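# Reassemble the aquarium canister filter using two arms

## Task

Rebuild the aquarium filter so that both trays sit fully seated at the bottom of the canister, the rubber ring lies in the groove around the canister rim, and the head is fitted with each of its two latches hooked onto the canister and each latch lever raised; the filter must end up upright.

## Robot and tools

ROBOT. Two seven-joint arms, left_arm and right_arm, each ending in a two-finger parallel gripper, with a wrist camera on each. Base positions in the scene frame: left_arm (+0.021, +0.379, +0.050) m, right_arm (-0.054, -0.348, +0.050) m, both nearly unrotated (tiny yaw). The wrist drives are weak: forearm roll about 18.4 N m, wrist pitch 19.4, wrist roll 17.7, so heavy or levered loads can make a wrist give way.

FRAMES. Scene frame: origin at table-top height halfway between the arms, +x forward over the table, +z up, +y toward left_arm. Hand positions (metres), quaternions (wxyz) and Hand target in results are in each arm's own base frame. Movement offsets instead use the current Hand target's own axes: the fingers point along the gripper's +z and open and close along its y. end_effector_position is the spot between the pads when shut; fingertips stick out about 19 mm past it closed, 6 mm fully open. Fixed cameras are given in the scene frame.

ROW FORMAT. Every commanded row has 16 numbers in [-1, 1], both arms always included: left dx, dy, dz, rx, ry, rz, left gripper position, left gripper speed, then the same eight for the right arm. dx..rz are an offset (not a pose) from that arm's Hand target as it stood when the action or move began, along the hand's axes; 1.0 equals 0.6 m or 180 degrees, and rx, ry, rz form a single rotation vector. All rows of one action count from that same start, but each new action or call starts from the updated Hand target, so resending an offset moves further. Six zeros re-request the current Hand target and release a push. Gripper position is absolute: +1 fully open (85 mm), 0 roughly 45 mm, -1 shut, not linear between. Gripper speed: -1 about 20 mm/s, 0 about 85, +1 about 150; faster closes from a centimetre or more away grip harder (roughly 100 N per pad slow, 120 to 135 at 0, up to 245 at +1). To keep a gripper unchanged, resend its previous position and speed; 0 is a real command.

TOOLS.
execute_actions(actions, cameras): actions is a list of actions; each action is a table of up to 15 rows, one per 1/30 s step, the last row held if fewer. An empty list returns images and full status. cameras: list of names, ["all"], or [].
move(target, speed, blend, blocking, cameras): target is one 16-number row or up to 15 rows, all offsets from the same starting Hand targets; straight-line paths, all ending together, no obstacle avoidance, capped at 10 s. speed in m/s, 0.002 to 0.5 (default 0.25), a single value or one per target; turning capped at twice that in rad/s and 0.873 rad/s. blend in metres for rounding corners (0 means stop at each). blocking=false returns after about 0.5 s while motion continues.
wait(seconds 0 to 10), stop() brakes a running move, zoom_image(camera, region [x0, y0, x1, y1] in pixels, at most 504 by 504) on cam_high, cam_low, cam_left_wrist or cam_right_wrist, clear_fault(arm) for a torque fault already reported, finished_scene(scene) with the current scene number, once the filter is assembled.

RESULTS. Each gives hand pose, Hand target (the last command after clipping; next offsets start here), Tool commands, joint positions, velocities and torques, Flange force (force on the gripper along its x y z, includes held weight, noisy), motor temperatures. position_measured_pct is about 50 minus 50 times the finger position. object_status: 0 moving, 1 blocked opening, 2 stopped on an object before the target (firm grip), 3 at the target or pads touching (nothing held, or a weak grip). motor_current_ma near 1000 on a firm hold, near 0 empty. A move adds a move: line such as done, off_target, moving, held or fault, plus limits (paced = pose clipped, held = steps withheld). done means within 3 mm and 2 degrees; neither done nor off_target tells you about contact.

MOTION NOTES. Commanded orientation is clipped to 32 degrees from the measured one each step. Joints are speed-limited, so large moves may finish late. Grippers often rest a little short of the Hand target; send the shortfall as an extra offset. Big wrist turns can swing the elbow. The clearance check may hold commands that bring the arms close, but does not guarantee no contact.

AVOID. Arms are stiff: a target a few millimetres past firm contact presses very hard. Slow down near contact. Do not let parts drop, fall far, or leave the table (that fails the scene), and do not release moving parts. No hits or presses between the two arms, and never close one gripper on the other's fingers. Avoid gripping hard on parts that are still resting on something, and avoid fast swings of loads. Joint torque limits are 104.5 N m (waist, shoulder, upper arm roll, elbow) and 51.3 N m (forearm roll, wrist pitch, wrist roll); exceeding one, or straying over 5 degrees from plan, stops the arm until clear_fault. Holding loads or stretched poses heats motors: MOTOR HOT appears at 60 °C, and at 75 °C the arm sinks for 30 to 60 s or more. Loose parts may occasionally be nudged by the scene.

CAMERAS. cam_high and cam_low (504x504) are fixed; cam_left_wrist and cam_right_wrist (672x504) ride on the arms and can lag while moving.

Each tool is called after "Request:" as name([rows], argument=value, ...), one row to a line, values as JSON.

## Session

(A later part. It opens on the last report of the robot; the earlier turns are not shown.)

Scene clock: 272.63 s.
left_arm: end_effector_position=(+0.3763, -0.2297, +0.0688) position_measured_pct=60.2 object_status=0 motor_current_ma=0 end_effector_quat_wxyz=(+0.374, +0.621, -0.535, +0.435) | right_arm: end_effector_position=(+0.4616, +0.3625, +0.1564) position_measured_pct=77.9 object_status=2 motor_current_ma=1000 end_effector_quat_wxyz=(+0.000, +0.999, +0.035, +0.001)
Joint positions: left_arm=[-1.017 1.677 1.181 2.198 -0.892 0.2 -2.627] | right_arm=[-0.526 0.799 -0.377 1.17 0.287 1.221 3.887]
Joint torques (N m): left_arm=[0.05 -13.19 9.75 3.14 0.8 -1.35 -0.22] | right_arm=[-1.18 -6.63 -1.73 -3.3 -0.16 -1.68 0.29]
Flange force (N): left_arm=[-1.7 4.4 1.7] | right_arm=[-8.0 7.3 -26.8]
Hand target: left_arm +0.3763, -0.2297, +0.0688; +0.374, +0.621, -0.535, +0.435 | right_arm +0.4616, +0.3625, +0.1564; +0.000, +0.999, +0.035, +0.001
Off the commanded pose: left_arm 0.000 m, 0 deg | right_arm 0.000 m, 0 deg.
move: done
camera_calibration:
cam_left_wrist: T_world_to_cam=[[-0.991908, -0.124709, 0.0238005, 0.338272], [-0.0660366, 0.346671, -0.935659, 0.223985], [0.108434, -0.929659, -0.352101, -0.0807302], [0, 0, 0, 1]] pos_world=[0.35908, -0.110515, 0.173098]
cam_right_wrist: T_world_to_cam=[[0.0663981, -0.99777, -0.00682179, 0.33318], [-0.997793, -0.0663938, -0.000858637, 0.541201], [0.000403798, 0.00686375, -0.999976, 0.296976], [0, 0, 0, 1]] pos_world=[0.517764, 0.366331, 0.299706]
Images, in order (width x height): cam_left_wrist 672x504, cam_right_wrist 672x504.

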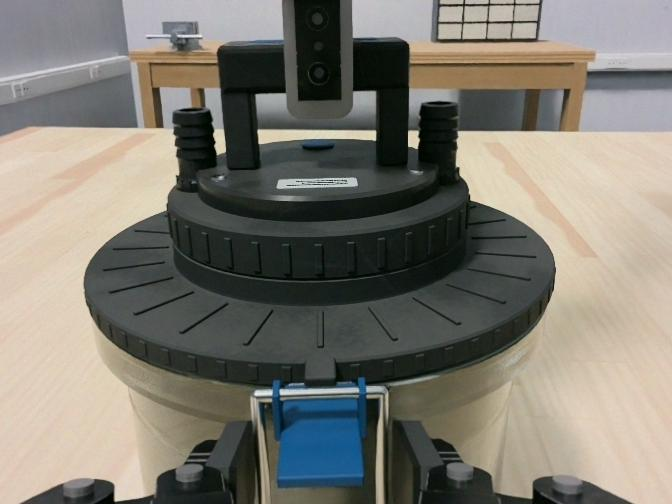

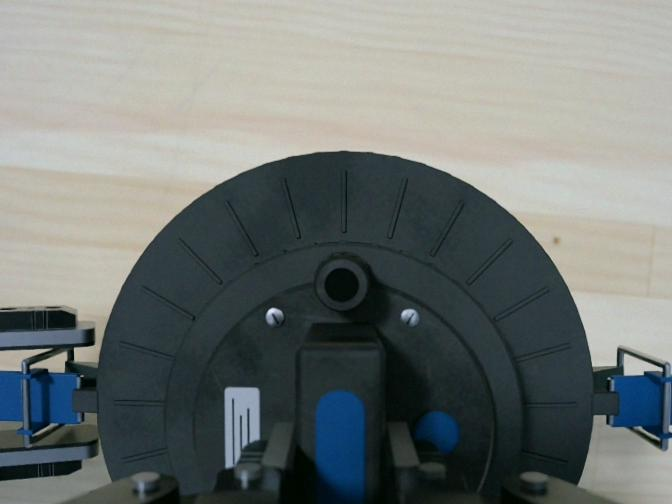

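Request:
move([
  [0, 0, -0.009, 0,0,0, -0.2, -1, 0,0,0,0,0,0,-1,-0.6],
  [0, 0, -0.009, 0,0,0, -0.33, -1, 0,0,0,0,0,0,-1,-0.6],
], speed=0.04, cameras=["cam_left_wrist","cam_right_wrist","cam_high"])

Request:
zoom_image(camera="cam_right_wrist", region=[0, 260, 150, 504])

Request:
zoom_image(camera="cam_high", region=[200, 140, 300, 240])

Scene clock: 275.17 s.
left_arm: end_effector_position=(+0.3755, -0.2247, +0.0707) position_measured_pct=66.2 object_status=0 motor_current_ma=470 end_effector_quat_wxyz=(+0.374, +0.621, -0.535, +0.435) | right_arm: end_effector_position=(+0.4616, +0.3625, +0.1564) position_measured_pct=77.9 object_status=2 motor_current_ma=1000 end_effector_quat_wxyz=(+0.000, +0.999, +0.035, +0.001)
Joint positions: left_arm=[-1.034 1.68 1.191 2.2 -0.888 0.22 -2.632] | right_arm=[-0.526 0.799 -0.377 1.17 0.287 1.221 3.887]
Joint torques (N m): left_arm=[1.6 -12.45 8.97 4.87 0.77 -0.39 -0.59] | right_arm=[-0.76 -6.69 -1.45 -3.46 0.01 -1.72 0.31]
Flange force (N): left_arm=[-0.7 1.9 0.0] | right_arm=[-8.7 6.9 -26.8]
Hand target: left_arm +0.3755, -0.2247, +0.0706; +0.374, +0.621, -0.535, +0.435 | right_arm +0.4616, +0.3625, +0.1564; +0.000, +0.999, +0.035, +0.001
Off the commanded pose: left_arm 0.000 m, 0 deg | right_arm 0.000 m, 0 deg.
move: done
camera_calibration:
cam_left_wrist: T_world_to_cam=[[-0.991897, -0.124803, 0.0237771, 0.338049], [-0.0660372, 0.346577, -0.935694, 0.223879], [0.108537, -0.929682, -0.35201, -0.0754166], [0, 0, 0, 1]] pos_world=[0.35828, -0.105515, 0.174897]
cam_right_wrist: T_world_to_cam=[[0.0663981, -0.99777, -0.00682179, 0.33318], [-0.997793, -0.0663938, -0.000858637, 0.541201], [0.000403798, 0.00686375, -0.999976, 0.296976], [0, 0, 0, 1]] pos_world=[0.517764, 0.366331, 0.299706]
Images, in order (width x height): cam_high 504x504, cam_left_wrist 672x504, cam_right_wrist 672x504.

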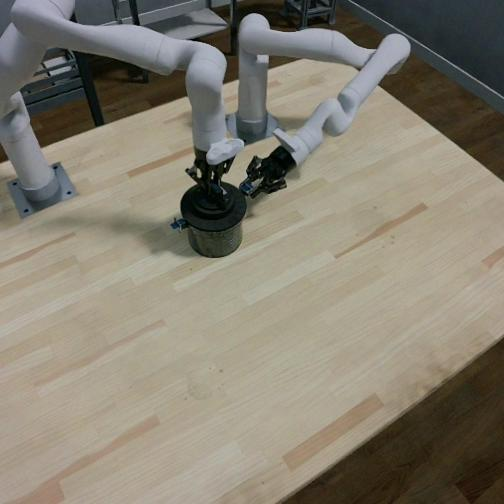

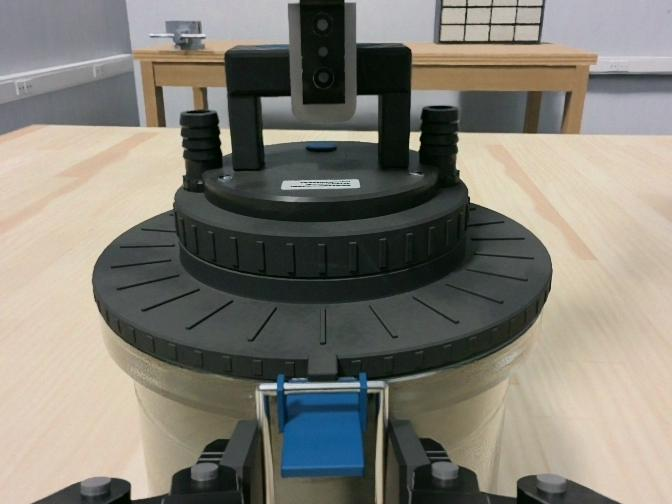

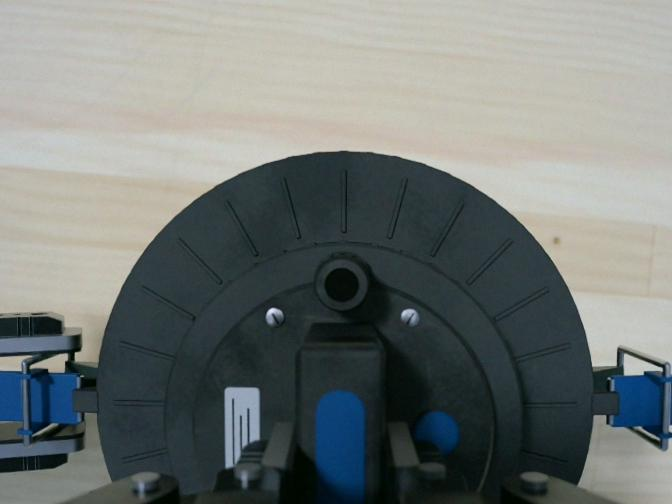

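Scaled by 2.066.

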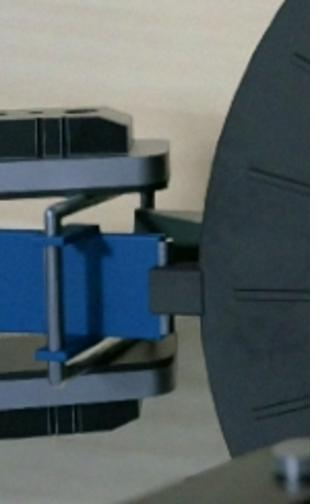

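Scaled by 5.040.

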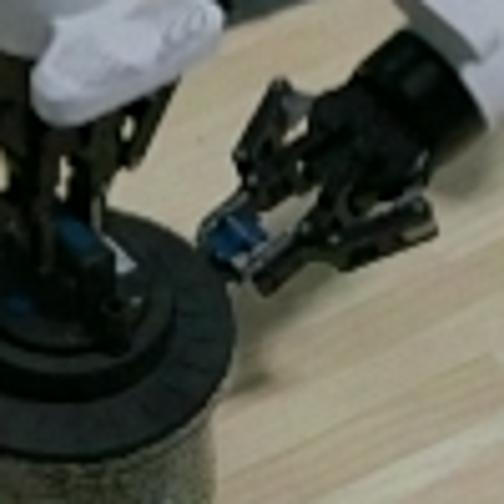

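Request:
wait(seconds=1.0)

Scene clock: 276.30 s.
left_arm: end_effector_position=(+0.3755, -0.2247, +0.0706) position_measured_pct=66.2 object_status=3 motor_current_ma=500 end_effector_quat_wxyz=(+0.374, +0.621, -0.535, +0.435) | right_arm: end_effector_position=(+0.4616, +0.3625, +0.1564) position_measured_pct=77.9 object_status=2 motor_current_ma=1000 end_effector_quat_wxyz=(+0.000, +0.999, +0.035, +0.001)
Joint positions: left_arm=[-1.034 1.68 1.191 2.2 -0.888 0.22 -2.632] | right_arm=[-0.526 0.799 -0.377 1.17 0.287 1.221 3.887]
Joint torques (N m): left_arm=[1.61 -12.37 9 4.95 0.72 -0.4 -0.33] | right_arm=[-0.76 -6.73 -1.42 -3.43 0.04 -1.68 0.31]
Flange force (N): left_arm=[-1.1 1.6 -0.2] | right_arm=[-8.6 6.8 -26.7]
Hand target: left_arm +0.3755, -0.2247, +0.0706; +0.374, +0.621, -0.535, +0.435 | right_arm +0.4616, +0.3625, +0.1564; +0.000, +0.999, +0.035, +0.001
Tool commands: left_gripper/position=-0.33 left_gripper/speed=-1.0 right_gripper/position=-1.0 right_gripper/speed=-0.6
Off the commanded pose: left_arm 0.000 m, 0 deg | right_arm 0.000 m, 0 deg.
wait: 1.00 s; at rest by 0.03 s

Request:
move(target=[0.0021, 0, 0.0057, 0,0.05,0, -0.33, -1, 0,0,0,0,0,0,-1,-0.6], speed=0.03, cameras=["cam_left_wrist","cam_right_wrist"])

Request:
zoom_image(camera="cam_right_wrist", region=[0, 260, 150, 504])

Scene clock: 281.63 s.
left_arm: end_effector_position=(+0.3761, -0.2283, +0.0707) position_measured_pct=66.2 object_status=3 motor_current_ma=500 end_effector_quat_wxyz=(+0.415, +0.585, -0.504, +0.482) | right_arm: end_effector_position=(+0.4616, +0.3625, +0.1564) position_measured_pct=77.9 object_status=2 motor_current_ma=1000 end_effector_quat_wxyz=(+0.000, +0.999, +0.035, +0.001)
Joint positions: left_arm=[-1.125 1.932 1.251 2.143 -0.886 0.356 -2.773] | right_arm=[-0.526 0.799 -0.377 1.17 0.287 1.221 3.887]
Joint torques (N m): left_arm=[1.16 -11.85 9.6 5.48 1.49 -0.65 -0.27] | right_arm=[-1.38 -6.48 -1.87 -3.23 -0.18 -1.71 0.36]
Flange force (N): left_arm=[-2.7 5.5 -0.1] | right_arm=[-8.0 7.6 -27.1]
Hand target: left_arm +0.3761, -0.2283, +0.0707; +0.415, +0.585, -0.504, +0.482 | right_arm +0.4616, +0.3625, +0.1564; +0.000, +0.999, +0.035, +0.001
Off the commanded pose: left_arm 0.000 m, 0 deg | right_arm 0.000 m, 0 deg.
move: done
camera_calibration:
cam_left_wrist: T_world_to_cam=[[-0.992431, -0.121177, 0.0199356, 0.339424], [-0.0438015, 0.19762, -0.9793, 0.185944], [0.114729, -0.97276, -0.201432, -0.101615], [0, 0, 0, 1]] pos_world=[0.356657, -0.0944628, 0.15486]
cam_right_wrist: T_world_to_cam=[[0.0662986, -0.997777, -0.00682076, 0.333234], [-0.9978, -0.0662943, -0.000857549, 0.541167], [0.000403465, 0.00686261, -0.999976, 0.296976], [0, 0, 0, 1]] pos_world=[0.517764, 0.366331, 0.299706]
Images, in order (width x height): cam_left_wrist 672x504, cam_right_wrist 672x504.

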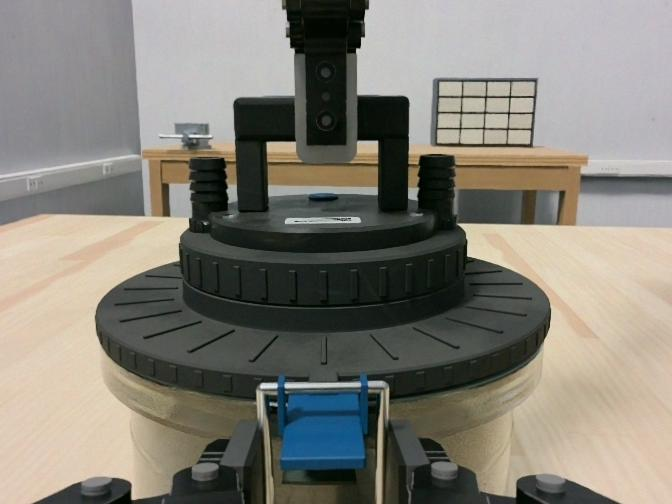

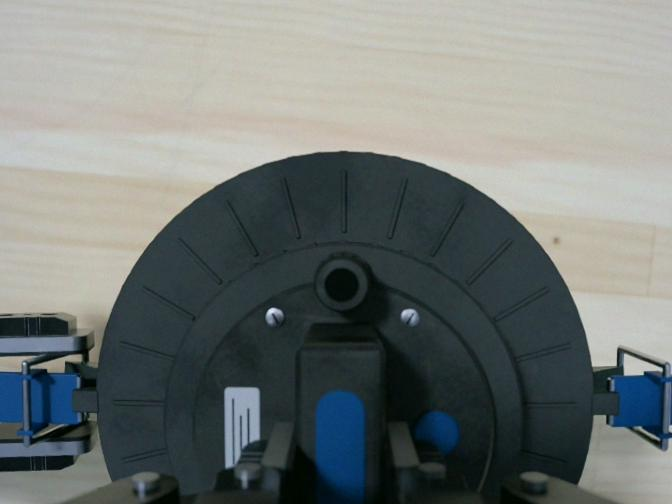

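Scaled by 2.066.

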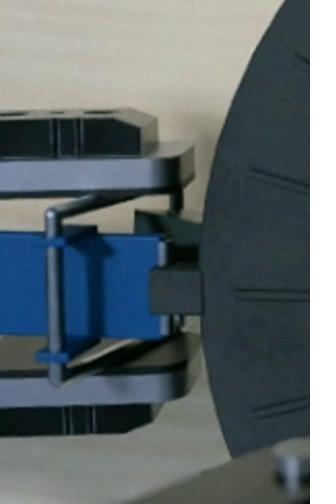

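Request:
move(target=[0.0007, 0, 0.0058, 0,0.045,0, -0.33, -1, 0,0,0,0,0,0,-1,-0.6], speed=0.03, cameras=["cam_left_wrist","cam_right_wrist"])

Request:
zoom_image(camera="cam_right_wrist", region=[0, 260, 150, 504])

Request:
zoom_image(camera="cam_left_wrist", region=[200, 320, 450, 504])

Scene clock: 285.27 s.
left_arm: end_effector_position=(+0.3766, -0.2318, +0.0704) position_measured_pct=66.2 object_status=3 motor_current_ma=500 end_effector_quat_wxyz=(+0.449, +0.549, -0.473, +0.522) | right_arm: end_effector_position=(+0.4616, +0.3625, +0.1564) position_measured_pct=77.9 object_status=2 motor_current_ma=1000 end_effector_quat_wxyz=(+0.000, +0.999, +0.035, +0.001)
Joint positions: left_arm=[-1.196 2.144 1.294 2.075 -0.852 0.493 -2.916] | right_arm=[-0.526 0.799 -0.377 1.17 0.287 1.221 3.887]
Joint torques (N m): left_arm=[2.4 -9.35 7.34 6.29 1.38 -0.42 -0.17] | right_arm=[-1.49 -6.99 -2.03 -3.52 -0.18 -1.79 0.45]
Flange force (N): left_arm=[1.2 4.8 -5.9] | right_arm=[-8.0 7.6 -26.3]
Hand target: left_arm +0.3766, -0.2318, +0.0704; +0.449, +0.549, -0.473, +0.522 | right_arm +0.4616, +0.3625, +0.1564; +0.000, +0.999, +0.035, +0.001
Off the commanded pose: left_arm 0.000 m, 0 deg | right_arm 0.000 m, 0 deg.
move: done
camera_calibration:
cam_left_wrist: T_world_to_cam=[[-0.992827, -0.118507, 0.0158502, 0.340581], [-0.0230069, 0.0592683, -0.997977, 0.147727], [0.117328, -0.991183, -0.0615697, -0.120224], [0, 0, 0, 1]] pos_world=[0.355642, -0.0875586, 0.134628]
cam_right_wrist: T_world_to_cam=[[0.0662986, -0.997777, -0.00682076, 0.333234], [-0.9978, -0.0662943, -0.000857549, 0.541167], [0.000403465, 0.00686261, -0.999976, 0.296976], [0, 0, 0, 1]] pos_world=[0.517764, 0.366331, 0.299706]
Images, in order (width x height): cam_left_wrist 672x504, cam_right_wrist 672x504.

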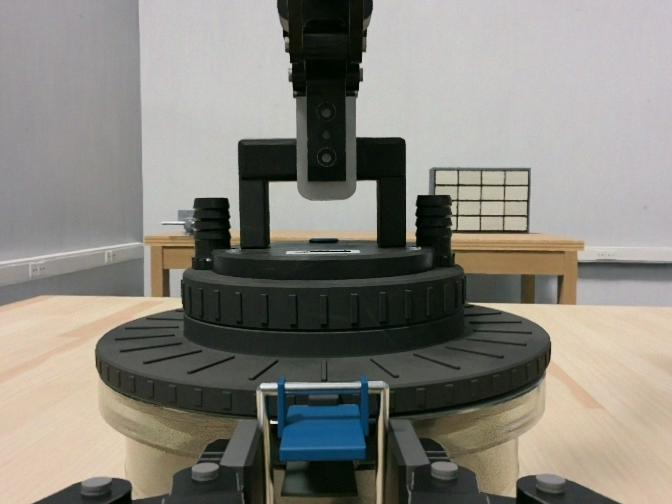

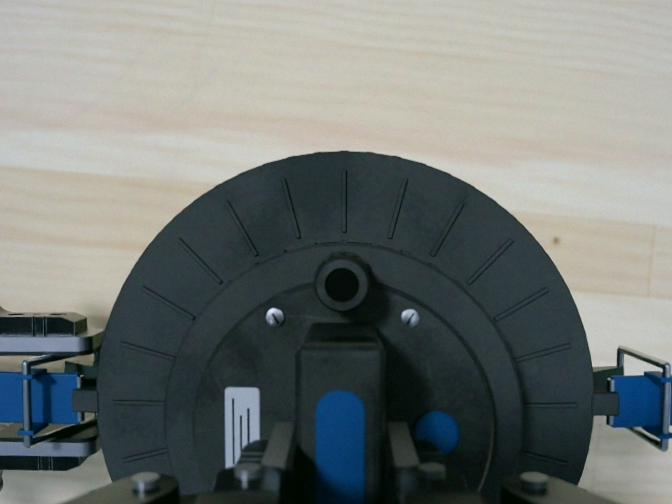

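Scaled by 2.066.

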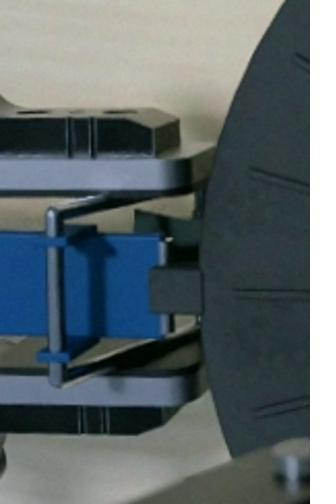

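Scaled by 2.016.

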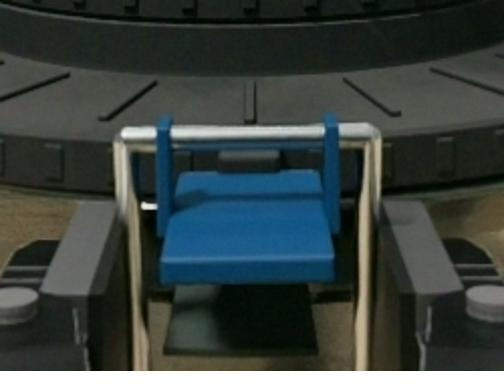

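Request:
move(target=[0.0083, 0, 0, 0,0,0, -0.33, -1, 0,0,0,0,0,0,-1,-0.6], speed=0.03, cameras=["cam_left_wrist","cam_right_wrist"])

Request:
zoom_image(camera="cam_right_wrist", region=[0, 260, 150, 504])

Request:
zoom_image(camera="cam_left_wrist", region=[200, 320, 450, 504])

Scene clock: 287.03 s.
left_arm: end_effector_position=(+0.3766, -0.2321, +0.0753) position_measured_pct=66.2 object_status=3 motor_current_ma=500 end_effector_quat_wxyz=(+0.449, +0.549, -0.473, +0.522) | right_arm: end_effector_position=(+0.4616, +0.3626, +0.1565) position_measured_pct=77.9 object_status=2 motor_current_ma=1000 end_effector_quat_wxyz=(+0.000, +0.999, +0.035, +0.001)
Joint positions: left_arm=[-1.191 2.133 1.299 2.084 -0.85 0.484 -2.905] | right_arm=[-0.526 0.799 -0.377 1.17 0.287 1.221 3.887]
Joint torques (N m): left_arm=[-2.3 -10.71 14.62 10.59 3.58 -1.62 -0.34] | right_arm=[1.22 -6.18 0.92 -2.05 1.19 -0.14 0.03]
Flange force (N): left_arm=[-15.2 3.7 8.9] | right_arm=[-8.2 3.1 -26.6]
Hand target: left_arm +0.3766, -0.2321, +0.0754; +0.449, +0.549, -0.473, +0.522 | right_arm +0.4616, +0.3625, +0.1564; +0.000, +0.999, +0.035, +0.001
Off the commanded pose: left_arm 0.000 m, 0 deg | right_arm 0.000 m, 0 deg.
move: done
camera_calibration:
cam_left_wrist: T_world_to_cam=[[-0.992836, -0.118415, 0.0159558, 0.340476], [-0.023106, 0.0592581, -0.997975, 0.152664], [0.11723, -0.991194, -0.0615697, -0.120087], [0, 0, 0, 1]] pos_world=[0.355642, -0.0877586, 0.139528]
cam_right_wrist: T_world_to_cam=[[0.0663981, -0.99777, -0.00682179, 0.33318], [-0.997793, -0.0663938, -0.000858637, 0.541201], [0.000403798, 0.00686375, -0.999976, 0.296976], [0, 0, 0, 1]] pos_world=[0.517764, 0.366331, 0.299706]
Images, in order (width x height): cam_left_wrist 672x504, cam_right_wrist 672x504.

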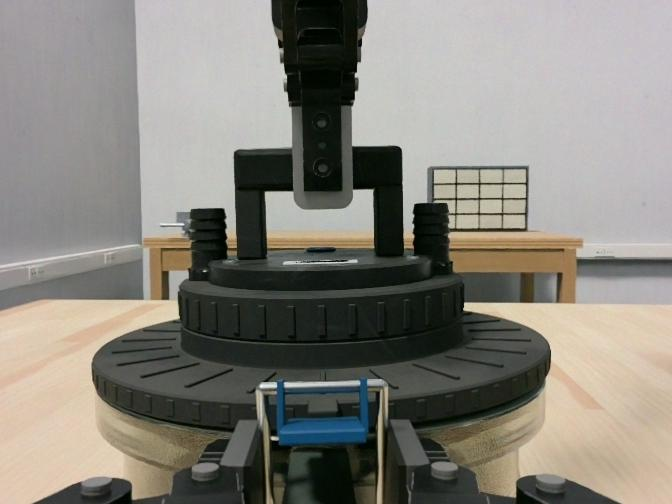

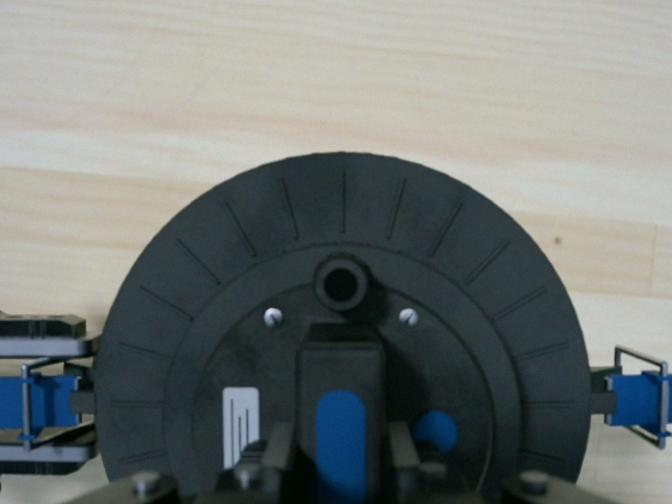

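Scaled by 2.066.

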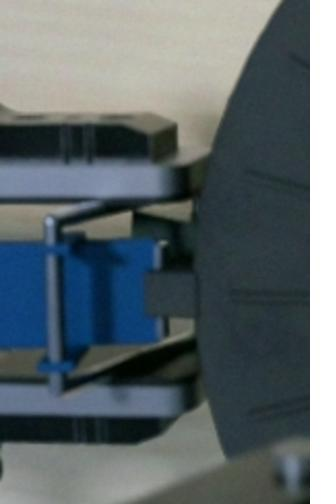

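Scaled by 2.016.

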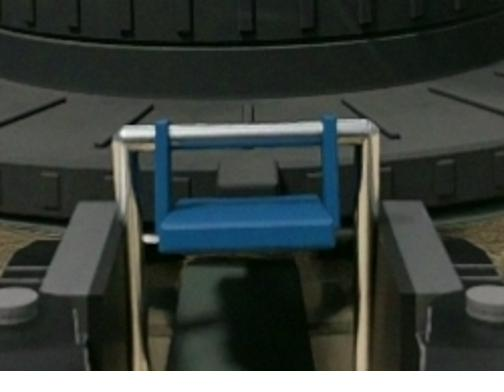

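Request:
move(target=[0.0058, 0, 0.003, 0,0,0, -0.33, -1, 0,0,0,0,0,0,-1,-0.6], speed=0.02, cameras=["cam_left_wrist","cam_right_wrist","cam_low"])

Request:
zoom_image(camera="cam_right_wrist", region=[0, 260, 150, 504])

Request:
zoom_image(camera="cam_left_wrist", region=[200, 320, 450, 504])

Scene clock: 289.07 s.
left_arm: end_effector_position=(+0.3769, -0.2340, +0.0787) position_measured_pct=66.2 object_status=3 motor_current_ma=500 end_effector_quat_wxyz=(+0.449, +0.549, -0.473, +0.522) | right_arm: end_effector_position=(+0.4617, +0.3625, +0.1565) position_measured_pct=77.9 object_status=2 motor_current_ma=1000 end_effector_quat_wxyz=(+0.000, +0.999, +0.035, +0.001)
Joint positions: left_arm=[-1.182 2.125 1.302 2.09 -0.85 0.472 -2.896] | right_arm=[-0.526 0.799 -0.377 1.17 0.287 1.221 3.887]
Joint torques (N m): left_arm=[1.12 -6.84 20.71 19 6.48 -2.76 -0.3] | right_arm=[-1.68 -0.21 -0.97 -1.76 0.17 -2.64 0.09]
Flange force (N): left_arm=[-34.4 2.0 1.3] | right_arm=[-12.0 11.5 -38.0]
Hand target: left_arm +0.3769, -0.2340, +0.0788; +0.449, +0.549, -0.473, +0.522 | right_arm +0.4616, +0.3625, +0.1564; +0.000, +0.999, +0.035, +0.001
Off the commanded pose: left_arm 0.000 m, 0 deg | right_arm 0.000 m, 0 deg.
move: done
camera_calibration:
cam_left_wrist: T_world_to_cam=[[-0.992813, -0.11861, 0.015942, 0.340471], [-0.0230921, 0.0591548, -0.997982, 0.156163], [0.117427, -0.991177, -0.0614686, -0.121879], [0, 0, 0, 1]] pos_world=[0.355942, -0.0896586, 0.142928]
cam_right_wrist: T_world_to_cam=[[0.0662975, -0.997776, -0.00692053, 0.333164], [-0.9978, -0.0662931, -0.000864178, 0.541162], [0.000403472, 0.00696259, -0.999976, 0.29694], [0, 0, 0, 1]] pos_world=[0.517764, 0.366231, 0.299706]
Images, in order (width x height): cam_low 504x504, cam_left_wrist 672x504, cam_right_wrist 672x504.

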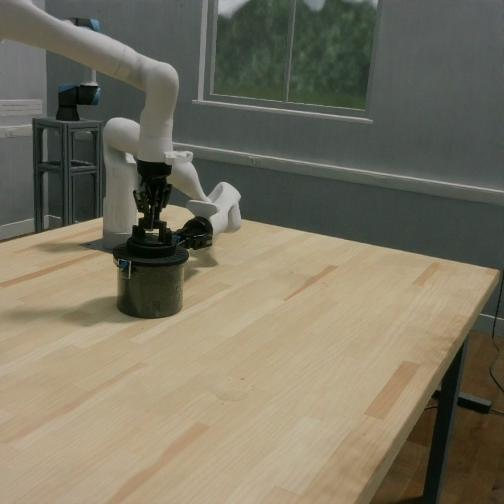

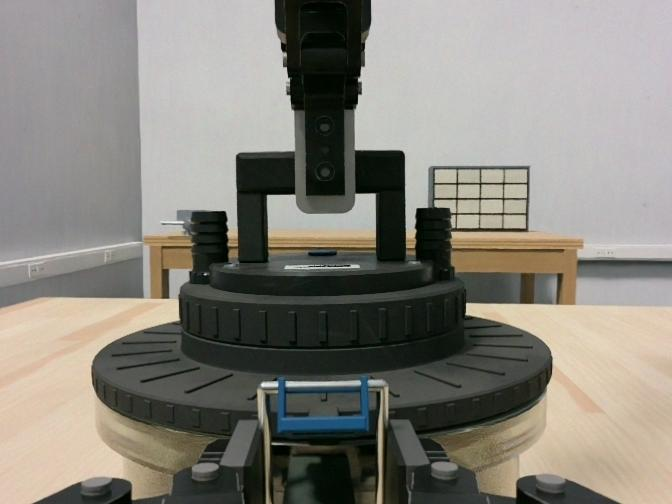

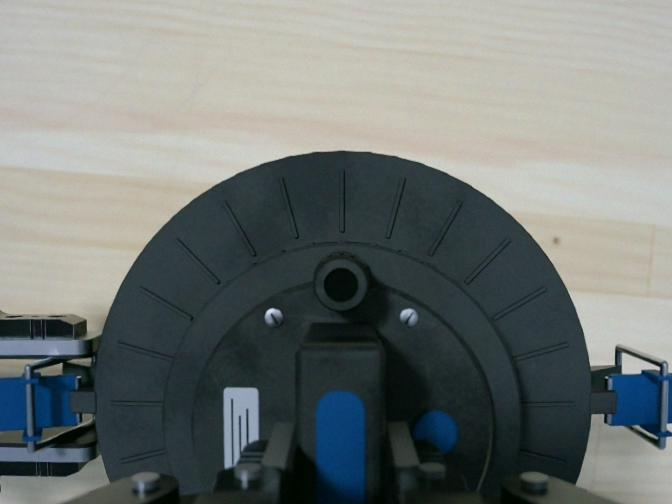

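Scaled by 2.066.

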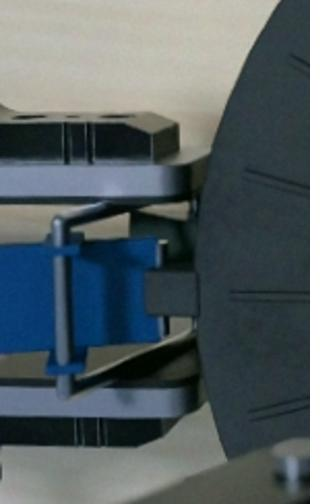

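Scaled by 2.016.

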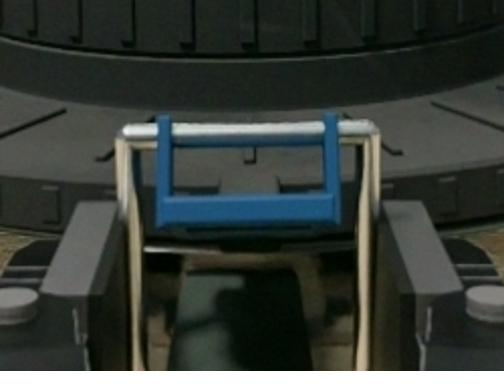

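Request:
move(target=[0.0025, 0, 0.001, 0,0,0, -0.33, -1, 0,0,0,0,0,0,-1,-0.6], speed=0.02, cameras=["cam_left_wrist","cam_right_wrist"])

Request:
zoom_image(camera="cam_left_wrist", region=[200, 320, 450, 504])

Scene clock: 290.67 s.
left_arm: end_effector_position=(+0.3770, -0.2347, +0.0802) position_measured_pct=66.2 object_status=3 motor_current_ma=500 end_effector_quat_wxyz=(+0.449, +0.549, -0.473, +0.522) | right_arm: end_effector_position=(+0.4616, +0.3625, +0.1564) position_measured_pct=77.9 object_status=2 motor_current_ma=1000 end_effector_quat_wxyz=(+0.000, +0.999, +0.035, +0.001)
Joint positions: left_arm=[-1.178 2.122 1.304 2.092 -0.85 0.468 -2.892] | right_arm=[-0.526 0.799 -0.377 1.17 0.287 1.221 3.887]
Joint torques (N m): left_arm=[2.45 -5.98 22.26 21.58 7.18 -3.04 -0.27] | right_arm=[-2.87 3.58 -1.53 -0.88 -0.21 -3.74 0.09]
Flange force (N): left_arm=[-40.6 0.7 -1.8] | right_arm=[-13.0 14.7 -45.3]
Hand target: left_arm +0.3770, -0.2347, +0.0802; +0.449, +0.549, -0.473, +0.522 | right_arm +0.4616, +0.3625, +0.1564; +0.000, +0.999, +0.035, +0.001
Off the commanded pose: left_arm 0.000 m, 0 deg | right_arm 0.000 m, 0 deg.
move: done
camera_calibration:
cam_left_wrist: T_world_to_cam=[[-0.992827, -0.118505, 0.0158496, 0.340491], [-0.0229944, 0.0591695, -0.997983, 0.15767], [0.117328, -0.991189, -0.0614701, -0.122458], [0, 0, 0, 1]] pos_world=[0.356042, -0.0903585, 0.144428]
cam_right_wrist: T_world_to_cam=[[0.0662986, -0.997777, -0.00682076, 0.333234], [-0.9978, -0.0662943, -0.000857549, 0.541167], [0.000403465, 0.00686261, -0.999976, 0.296976], [0, 0, 0, 1]] pos_world=[0.517764, 0.366331, 0.299706]
Images, in order (width x height): cam_left_wrist 672x504, cam_right_wrist 672x504.

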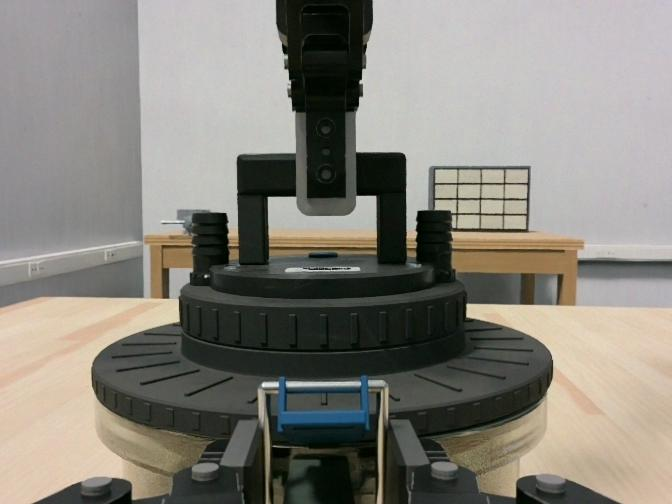

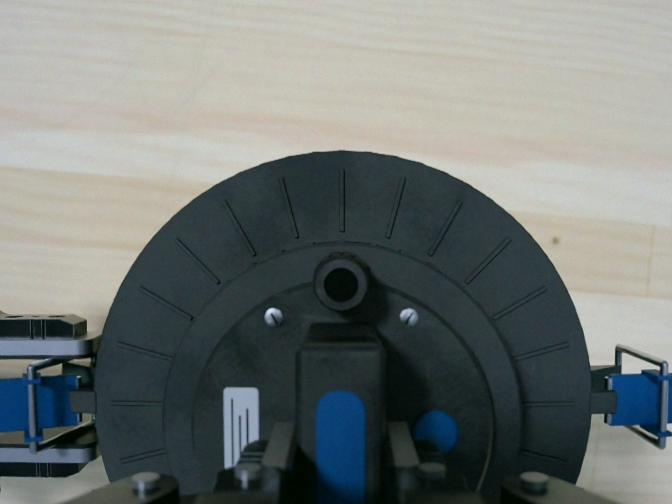

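Scaled by 2.016.

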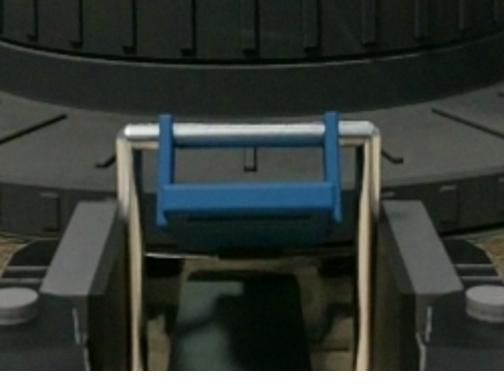

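Request:
move(target=[0.0033, 0, 0.0025, 0,0,0, -0.33, -1, 0,0,0,0,0,0,-1,-0.6], speed=0.02, cameras=["cam_left_wrist","cam_right_wrist"])

Request:
zoom_image(camera="cam_left_wrist", region=[200, 320, 450, 504])

Request:
zoom_image(camera="cam_right_wrist", region=[0, 260, 150, 504])

Scene clock: 292.70 s.
left_arm: end_effector_position=(+0.3772, -0.2362, +0.0821) position_measured_pct=66.2 object_status=3 motor_current_ma=500 end_effector_quat_wxyz=(+0.449, +0.549, -0.473, +0.522) | right_arm: end_effector_position=(+0.4617, +0.3625, +0.1565) position_measured_pct=77.9 object_status=2 motor_current_ma=1000 end_effector_quat_wxyz=(+0.000, +0.999, +0.035, +0.001)
Joint positions: left_arm=[-1.172 2.117 1.306 2.096 -0.85 0.459 -2.887] | right_arm=[-0.526 0.799 -0.377 1.17 0.287 1.221 3.887]
Joint torques (N m): left_arm=[5.15 -4.78 21 22.45 7 -2.79 -0.37] | right_arm=[-3.51 7.46 -1.7 0.03 -0.44 -4.77 0.18]
Flange force (N): left_arm=[-39.5 -0.8 -9.0] | right_arm=[-14.6 16.9 -52.7]
Hand target: left_arm +0.3772, -0.2363, +0.0821; +0.449, +0.549, -0.473, +0.522 | right_arm +0.4616, +0.3625, +0.1564; +0.000, +0.999, +0.035, +0.001
Off the commanded pose: left_arm 0.000 m, 0 deg | right_arm 0.000 m, 0 deg.
move: done
camera_calibration:
cam_left_wrist: T_world_to_cam=[[-0.992827, -0.118504, 0.0158614, 0.340566], [-0.0229944, 0.0590692, -0.997989, 0.159759], [0.117329, -0.991195, -0.0613704, -0.123972], [0, 0, 0, 1]] pos_world=[0.356342, -0.0919585, 0.146428]
cam_right_wrist: T_world_to_cam=[[0.0663978, -0.997769, -0.00691493, 0.333209], [-0.997793, -0.0663927, -0.000965055, 0.541233], [0.000503801, 0.00696374, -0.999976, 0.296987], [0, 0, 0, 1]] pos_world=[0.517764, 0.366331, 0.299806]
Images, in order (width x height): cam_left_wrist 672x504, cam_right_wrist 672x504.

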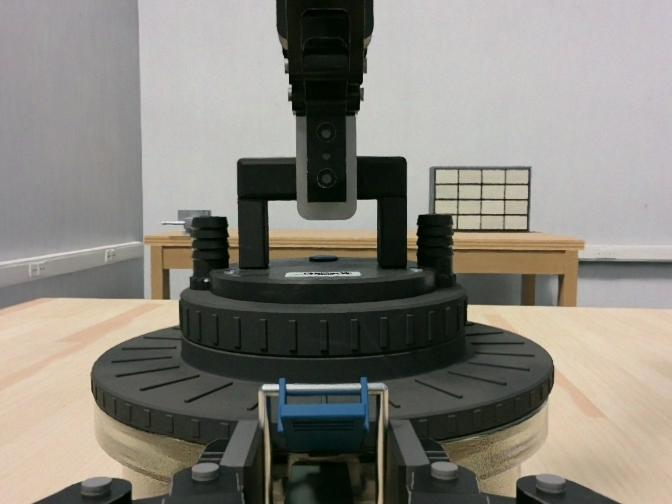

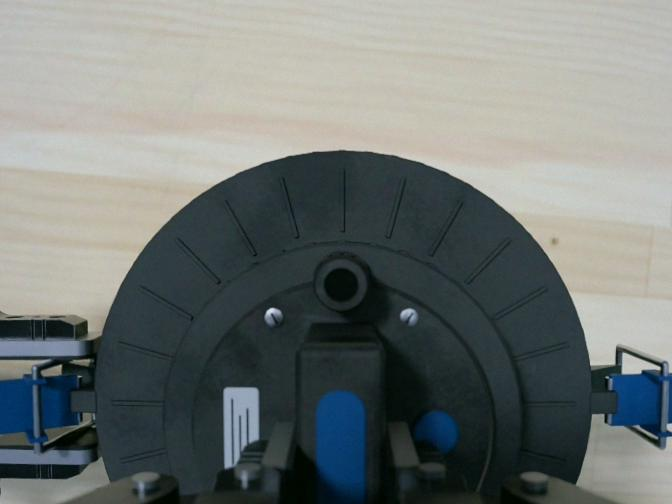

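Scaled by 2.016.

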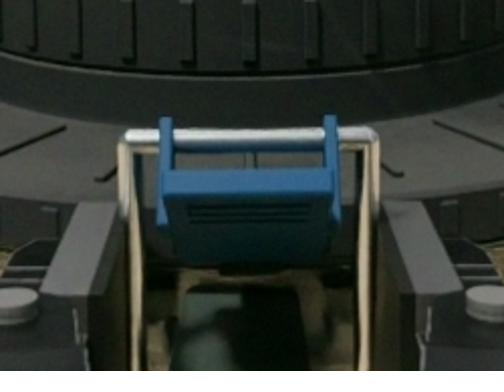

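Scaled by 2.066.

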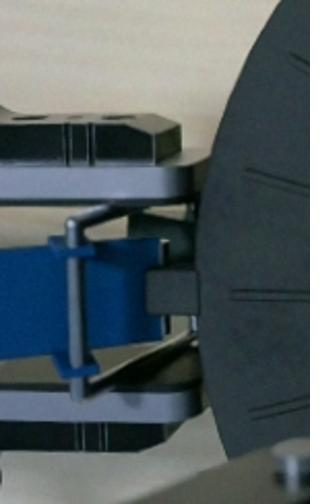

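Request:
move(target=[0, 0, 0, 0,0,0, -0.15, -0.5, 0,0,0,0,0,0,-1,-0.6], speed=0.02, cameras=["cam_left_wrist","cam_right_wrist"])

Request:
zoom_image(camera="cam_left_wrist", region=[200, 320, 450, 504])

Request:
zoom_image(camera="cam_right_wrist", region=[0, 260, 150, 504])

Scene clock: 297.60 s.
left_arm: end_effector_position=(+0.3772, -0.2363, +0.0821) position_measured_pct=57.6 object_status=0 motor_current_ma=0 end_effector_quat_wxyz=(+0.449, +0.549, -0.473, +0.522) | right_arm: end_effector_position=(+0.4616, +0.3626, +0.1564) position_measured_pct=77.9 object_status=2 motor_current_ma=1000 end_effector_quat_wxyz=(+0.000, +0.999, +0.035, +0.001)
Joint positions: left_arm=[-1.172 2.117 1.305 2.096 -0.85 0.459 -2.887] | right_arm=[-0.526 0.799 -0.377 1.17 0.287 1.221 3.887]
Joint torques (N m): left_arm=[0.02 -10.73 8.89 5.9 1.53 -0.71 -0.24] | right_arm=[0.59 -7.38 -0.26 -2.18 0.57 -0.03 0.33]
Flange force (N): left_arm=[-0.7 4.8 1.0] | right_arm=[-6.5 2.6 -24.4]
Hand target: left_arm +0.3772, -0.2363, +0.0821; +0.449, +0.549, -0.473, +0.522 | right_arm +0.4616, +0.3625, +0.1565; +0.000, +0.999, +0.035, +0.001
Off the commanded pose: left_arm 0.000 m, 0 deg | right_arm 0.000 m, 0 deg.
move: done
camera_calibration:
cam_left_wrist: T_world_to_cam=[[-0.992824, -0.118512, 0.015961, 0.34055], [-0.0231053, 0.0591555, -0.997981, 0.159806], [0.117329, -0.991189, -0.0614693, -0.123957], [0, 0, 0, 1]] pos_world=[0.356342, -0.0919585, 0.146428]
cam_right_wrist: T_world_to_cam=[[0.0663977, -0.99777, -0.00683506, 0.333183], [-0.997793, -0.0663948, -0.000659092, 0.54114], [0.00020381, 0.00686374, -0.999976, 0.296979], [0, 0, 0, 1]] pos_world=[0.517763, 0.366331, 0.299606]
Images, in order (width x height): cam_left_wrist 672x504, cam_right_wrist 672x504.

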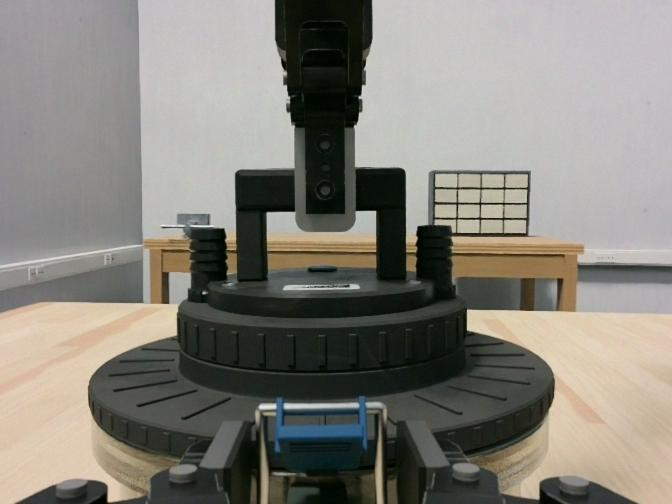

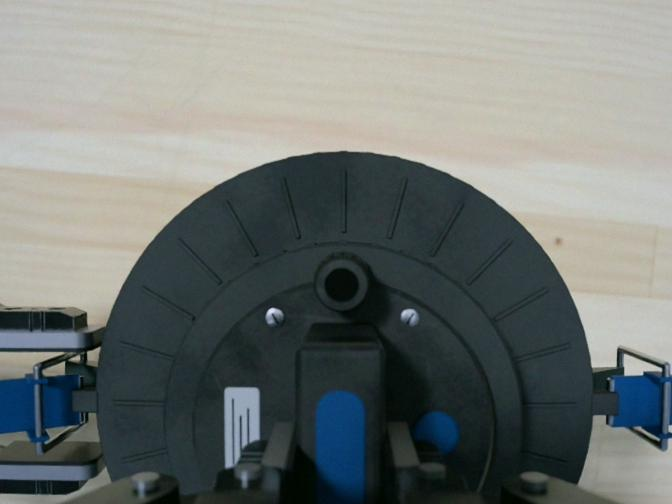

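Scaled by 2.016.

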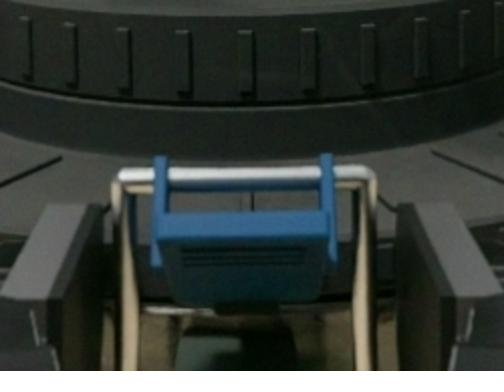

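Scaled by 2.066.

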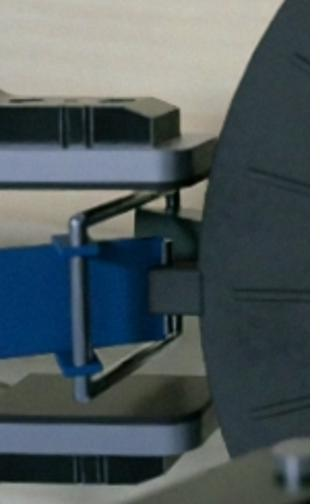

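Request:
zoom_image(camera="cam_right_wrist", region=[20, 340, 110, 460])

Scaled by 4.200.

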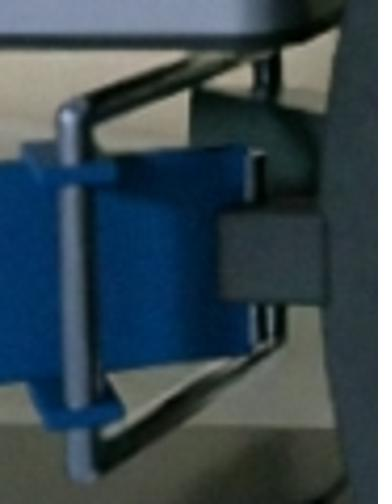

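Request:
move(target=[0, 0, -0.075, 0,0,0, -0.1, -0.5, 0,0,0,0,0,0,-1,-0.6], speed=0.08, cameras=["cam_left_wrist","cam_right_wrist"])

Request:
zoom_image(camera="cam_left_wrist", region=[220, 320, 430, 504])

Request:
zoom_image(camera="cam_right_wrist", region=[0, 320, 130, 480])

Scene clock: 302.07 s.
left_arm: end_effector_position=(+0.3706, -0.1918, +0.0844) position_measured_pct=55.0 object_status=3 motor_current_ma=0 end_effector_quat_wxyz=(+0.449, +0.549, -0.473, +0.522) | right_arm: end_effector_position=(+0.4616, +0.3625, +0.1564) position_measured_pct=77.9 object_status=2 motor_current_ma=1000 end_effector_quat_wxyz=(+0.000, +0.999, +0.035, +0.001)
Joint positions: left_arm=[-1.295 2.12 1.328 2.083 -0.794 0.602 -2.931] | right_arm=[-0.526 0.799 -0.377 1.17 0.287 1.221 3.887]
Joint torques (N m): left_arm=[-0.43 -10.7 8.67 5.64 1.84 -0.58 -0.24] | right_arm=[0.78 -8.15 -0.13 -2.6 0.7 -0.04 0.35]
Flange force (N): left_arm=[-0.3 3.7 2.6] | right_arm=[-6.8 2.4 -23.1]
Hand target: left_arm +0.3706, -0.1918, +0.0844; +0.449, +0.549, -0.473, +0.522 | right_arm +0.4616, +0.3625, +0.1564; +0.000, +0.999, +0.035, +0.001
Off the commanded pose: left_arm 0.000 m, 0 deg | right_arm 0.000 m, 0 deg.
move: done
camera_calibration:
cam_left_wrist: T_world_to_cam=[[-0.992827, -0.118506, 0.015862, 0.339139], [-0.0230068, 0.059168, -0.997983, 0.159286], [0.117328, -0.991189, -0.06147, -0.0790201], [0, 0, 0, 1]] pos_world=[0.349642, -0.0475585, 0.148728]
cam_right_wrist: T_world_to_cam=[[0.0663981, -0.99777, -0.00682179, 0.33318], [-0.997793, -0.0663938, -0.000858637, 0.541201], [0.000403798, 0.00686375, -0.999976, 0.296976], [0, 0, 0, 1]] pos_world=[0.517764, 0.366331, 0.299706]
Images, in order (width x height): cam_left_wrist 672x504, cam_right_wrist 672x504.

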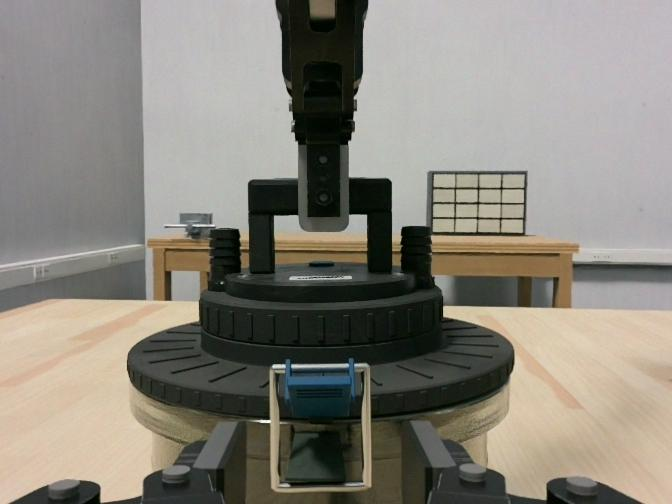

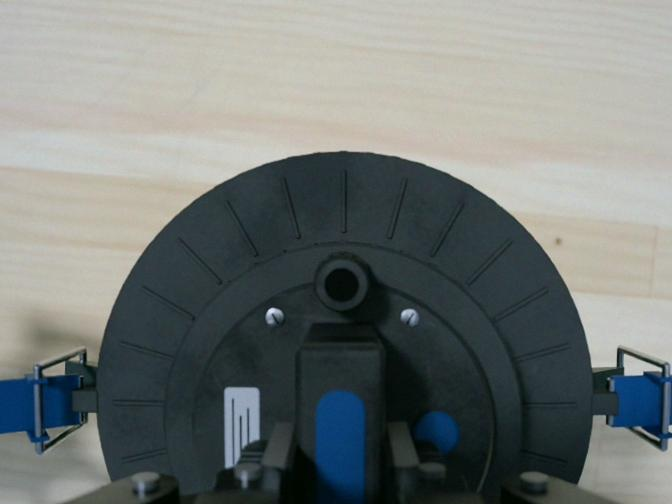

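Scaled by 2.400.

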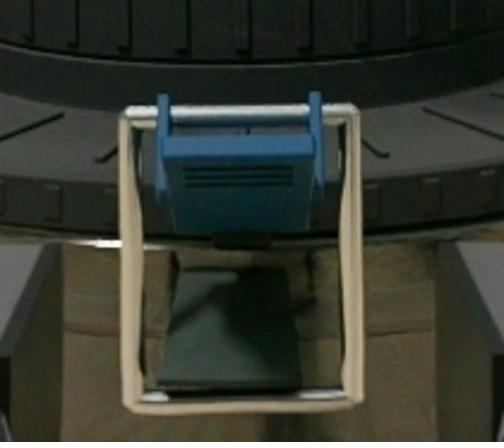

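Scaled by 3.150.

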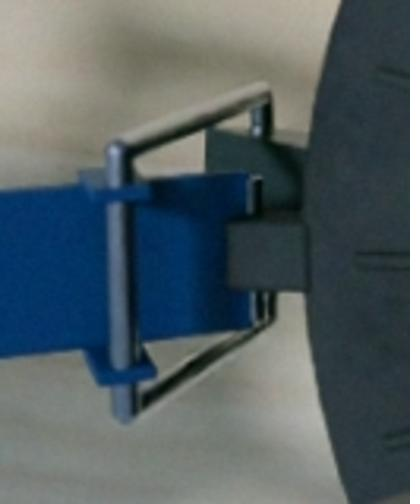

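Request:
move(target=[-0.016, 0, 0.02, 0,0,0, -1, 0, 0,0,0,0,0,0,-1,-0.6], speed=0.05, cameras=["cam_left_wrist","cam_right_wrist"])

Request:
zoom_image(camera="cam_left_wrist", region=[220, 320, 430, 504])

Request:
zoom_image(camera="cam_right_wrist", region=[0, 320, 130, 480])

Scene clock: 306.17 s.
left_arm: end_effector_position=(+0.3723, -0.2031, +0.0743) position_measured_pct=98.7 object_status=0 motor_current_ma=400 end_effector_quat_wxyz=(+0.449, +0.549, -0.473, +0.522) | right_arm: end_effector_position=(+0.4616, +0.3625, +0.1564) position_measured_pct=77.9 object_status=2 motor_current_ma=1000 end_effector_quat_wxyz=(+0.000, +0.999, +0.035, +0.001)
Joint positions: left_arm=[-1.273 2.139 1.309 2.072 -0.815 0.58 -2.94] | right_arm=[-0.526 0.799 -0.377 1.17 0.287 1.221 3.887]
Joint torques (N m): left_arm=[0.03 -11.13 8.36 5.93 1.81 -0.63 -0.22] | right_arm=[0.82 -8.12 -0.11 -2.59 0.69 -0.03 0.34]
Flange force (N): left_arm=[-1.7 3.8 1.0] | right_arm=[-6.8 2.3 -23.2]
Hand target: left_arm +0.3723, -0.2032, +0.0742; +0.449, +0.549, -0.473, +0.522 | right_arm +0.4616, +0.3625, +0.1564; +0.000, +0.999, +0.035, +0.001
Off the commanded pose: left_arm 0.000 m, 0 deg | right_arm 0.000 m, 0 deg.
move: done
camera_calibration:
cam_left_wrist: T_world_to_cam=[[-0.992827, -0.118506, 0.015862, 0.339649], [-0.0230068, 0.059168, -0.997983, 0.149814], [0.117328, -0.991189, -0.06147, -0.091047], [0, 0, 0, 1]] pos_world=[0.351342, -0.0588585, 0.138528]
cam_right_wrist: T_world_to_cam=[[0.0663981, -0.99777, -0.00682179, 0.33318], [-0.997793, -0.0663938, -0.000858637, 0.541201], [0.000403798, 0.00686375, -0.999976, 0.296976], [0, 0, 0, 1]] pos_world=[0.517764, 0.366331, 0.299706]
Images, in order (width x height): cam_left_wrist 672x504, cam_right_wrist 672x504.

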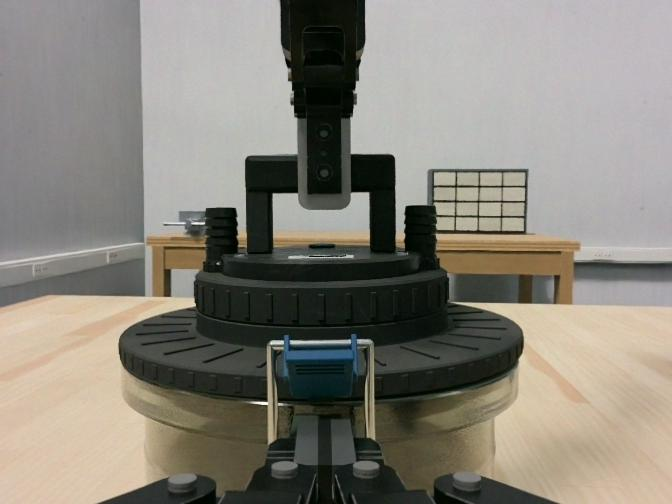

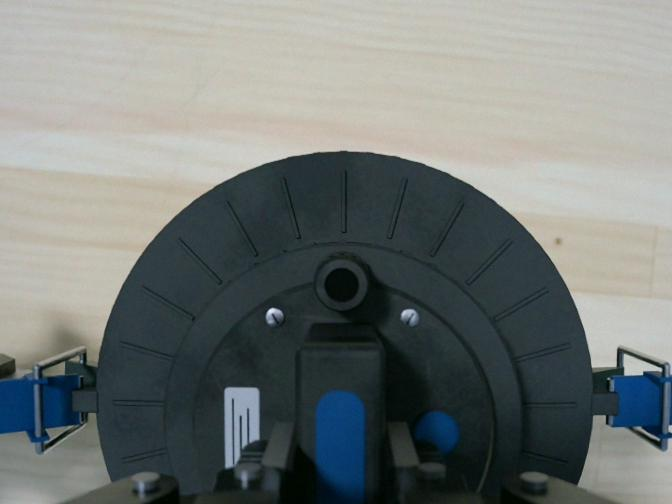

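Scaled by 2.400.

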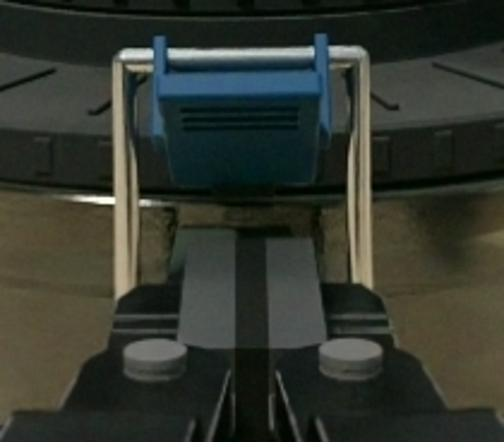

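Scaled by 3.150.

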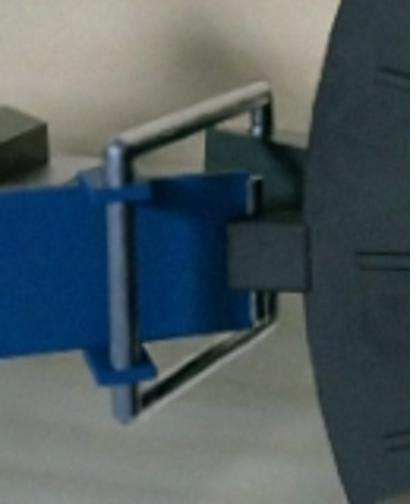

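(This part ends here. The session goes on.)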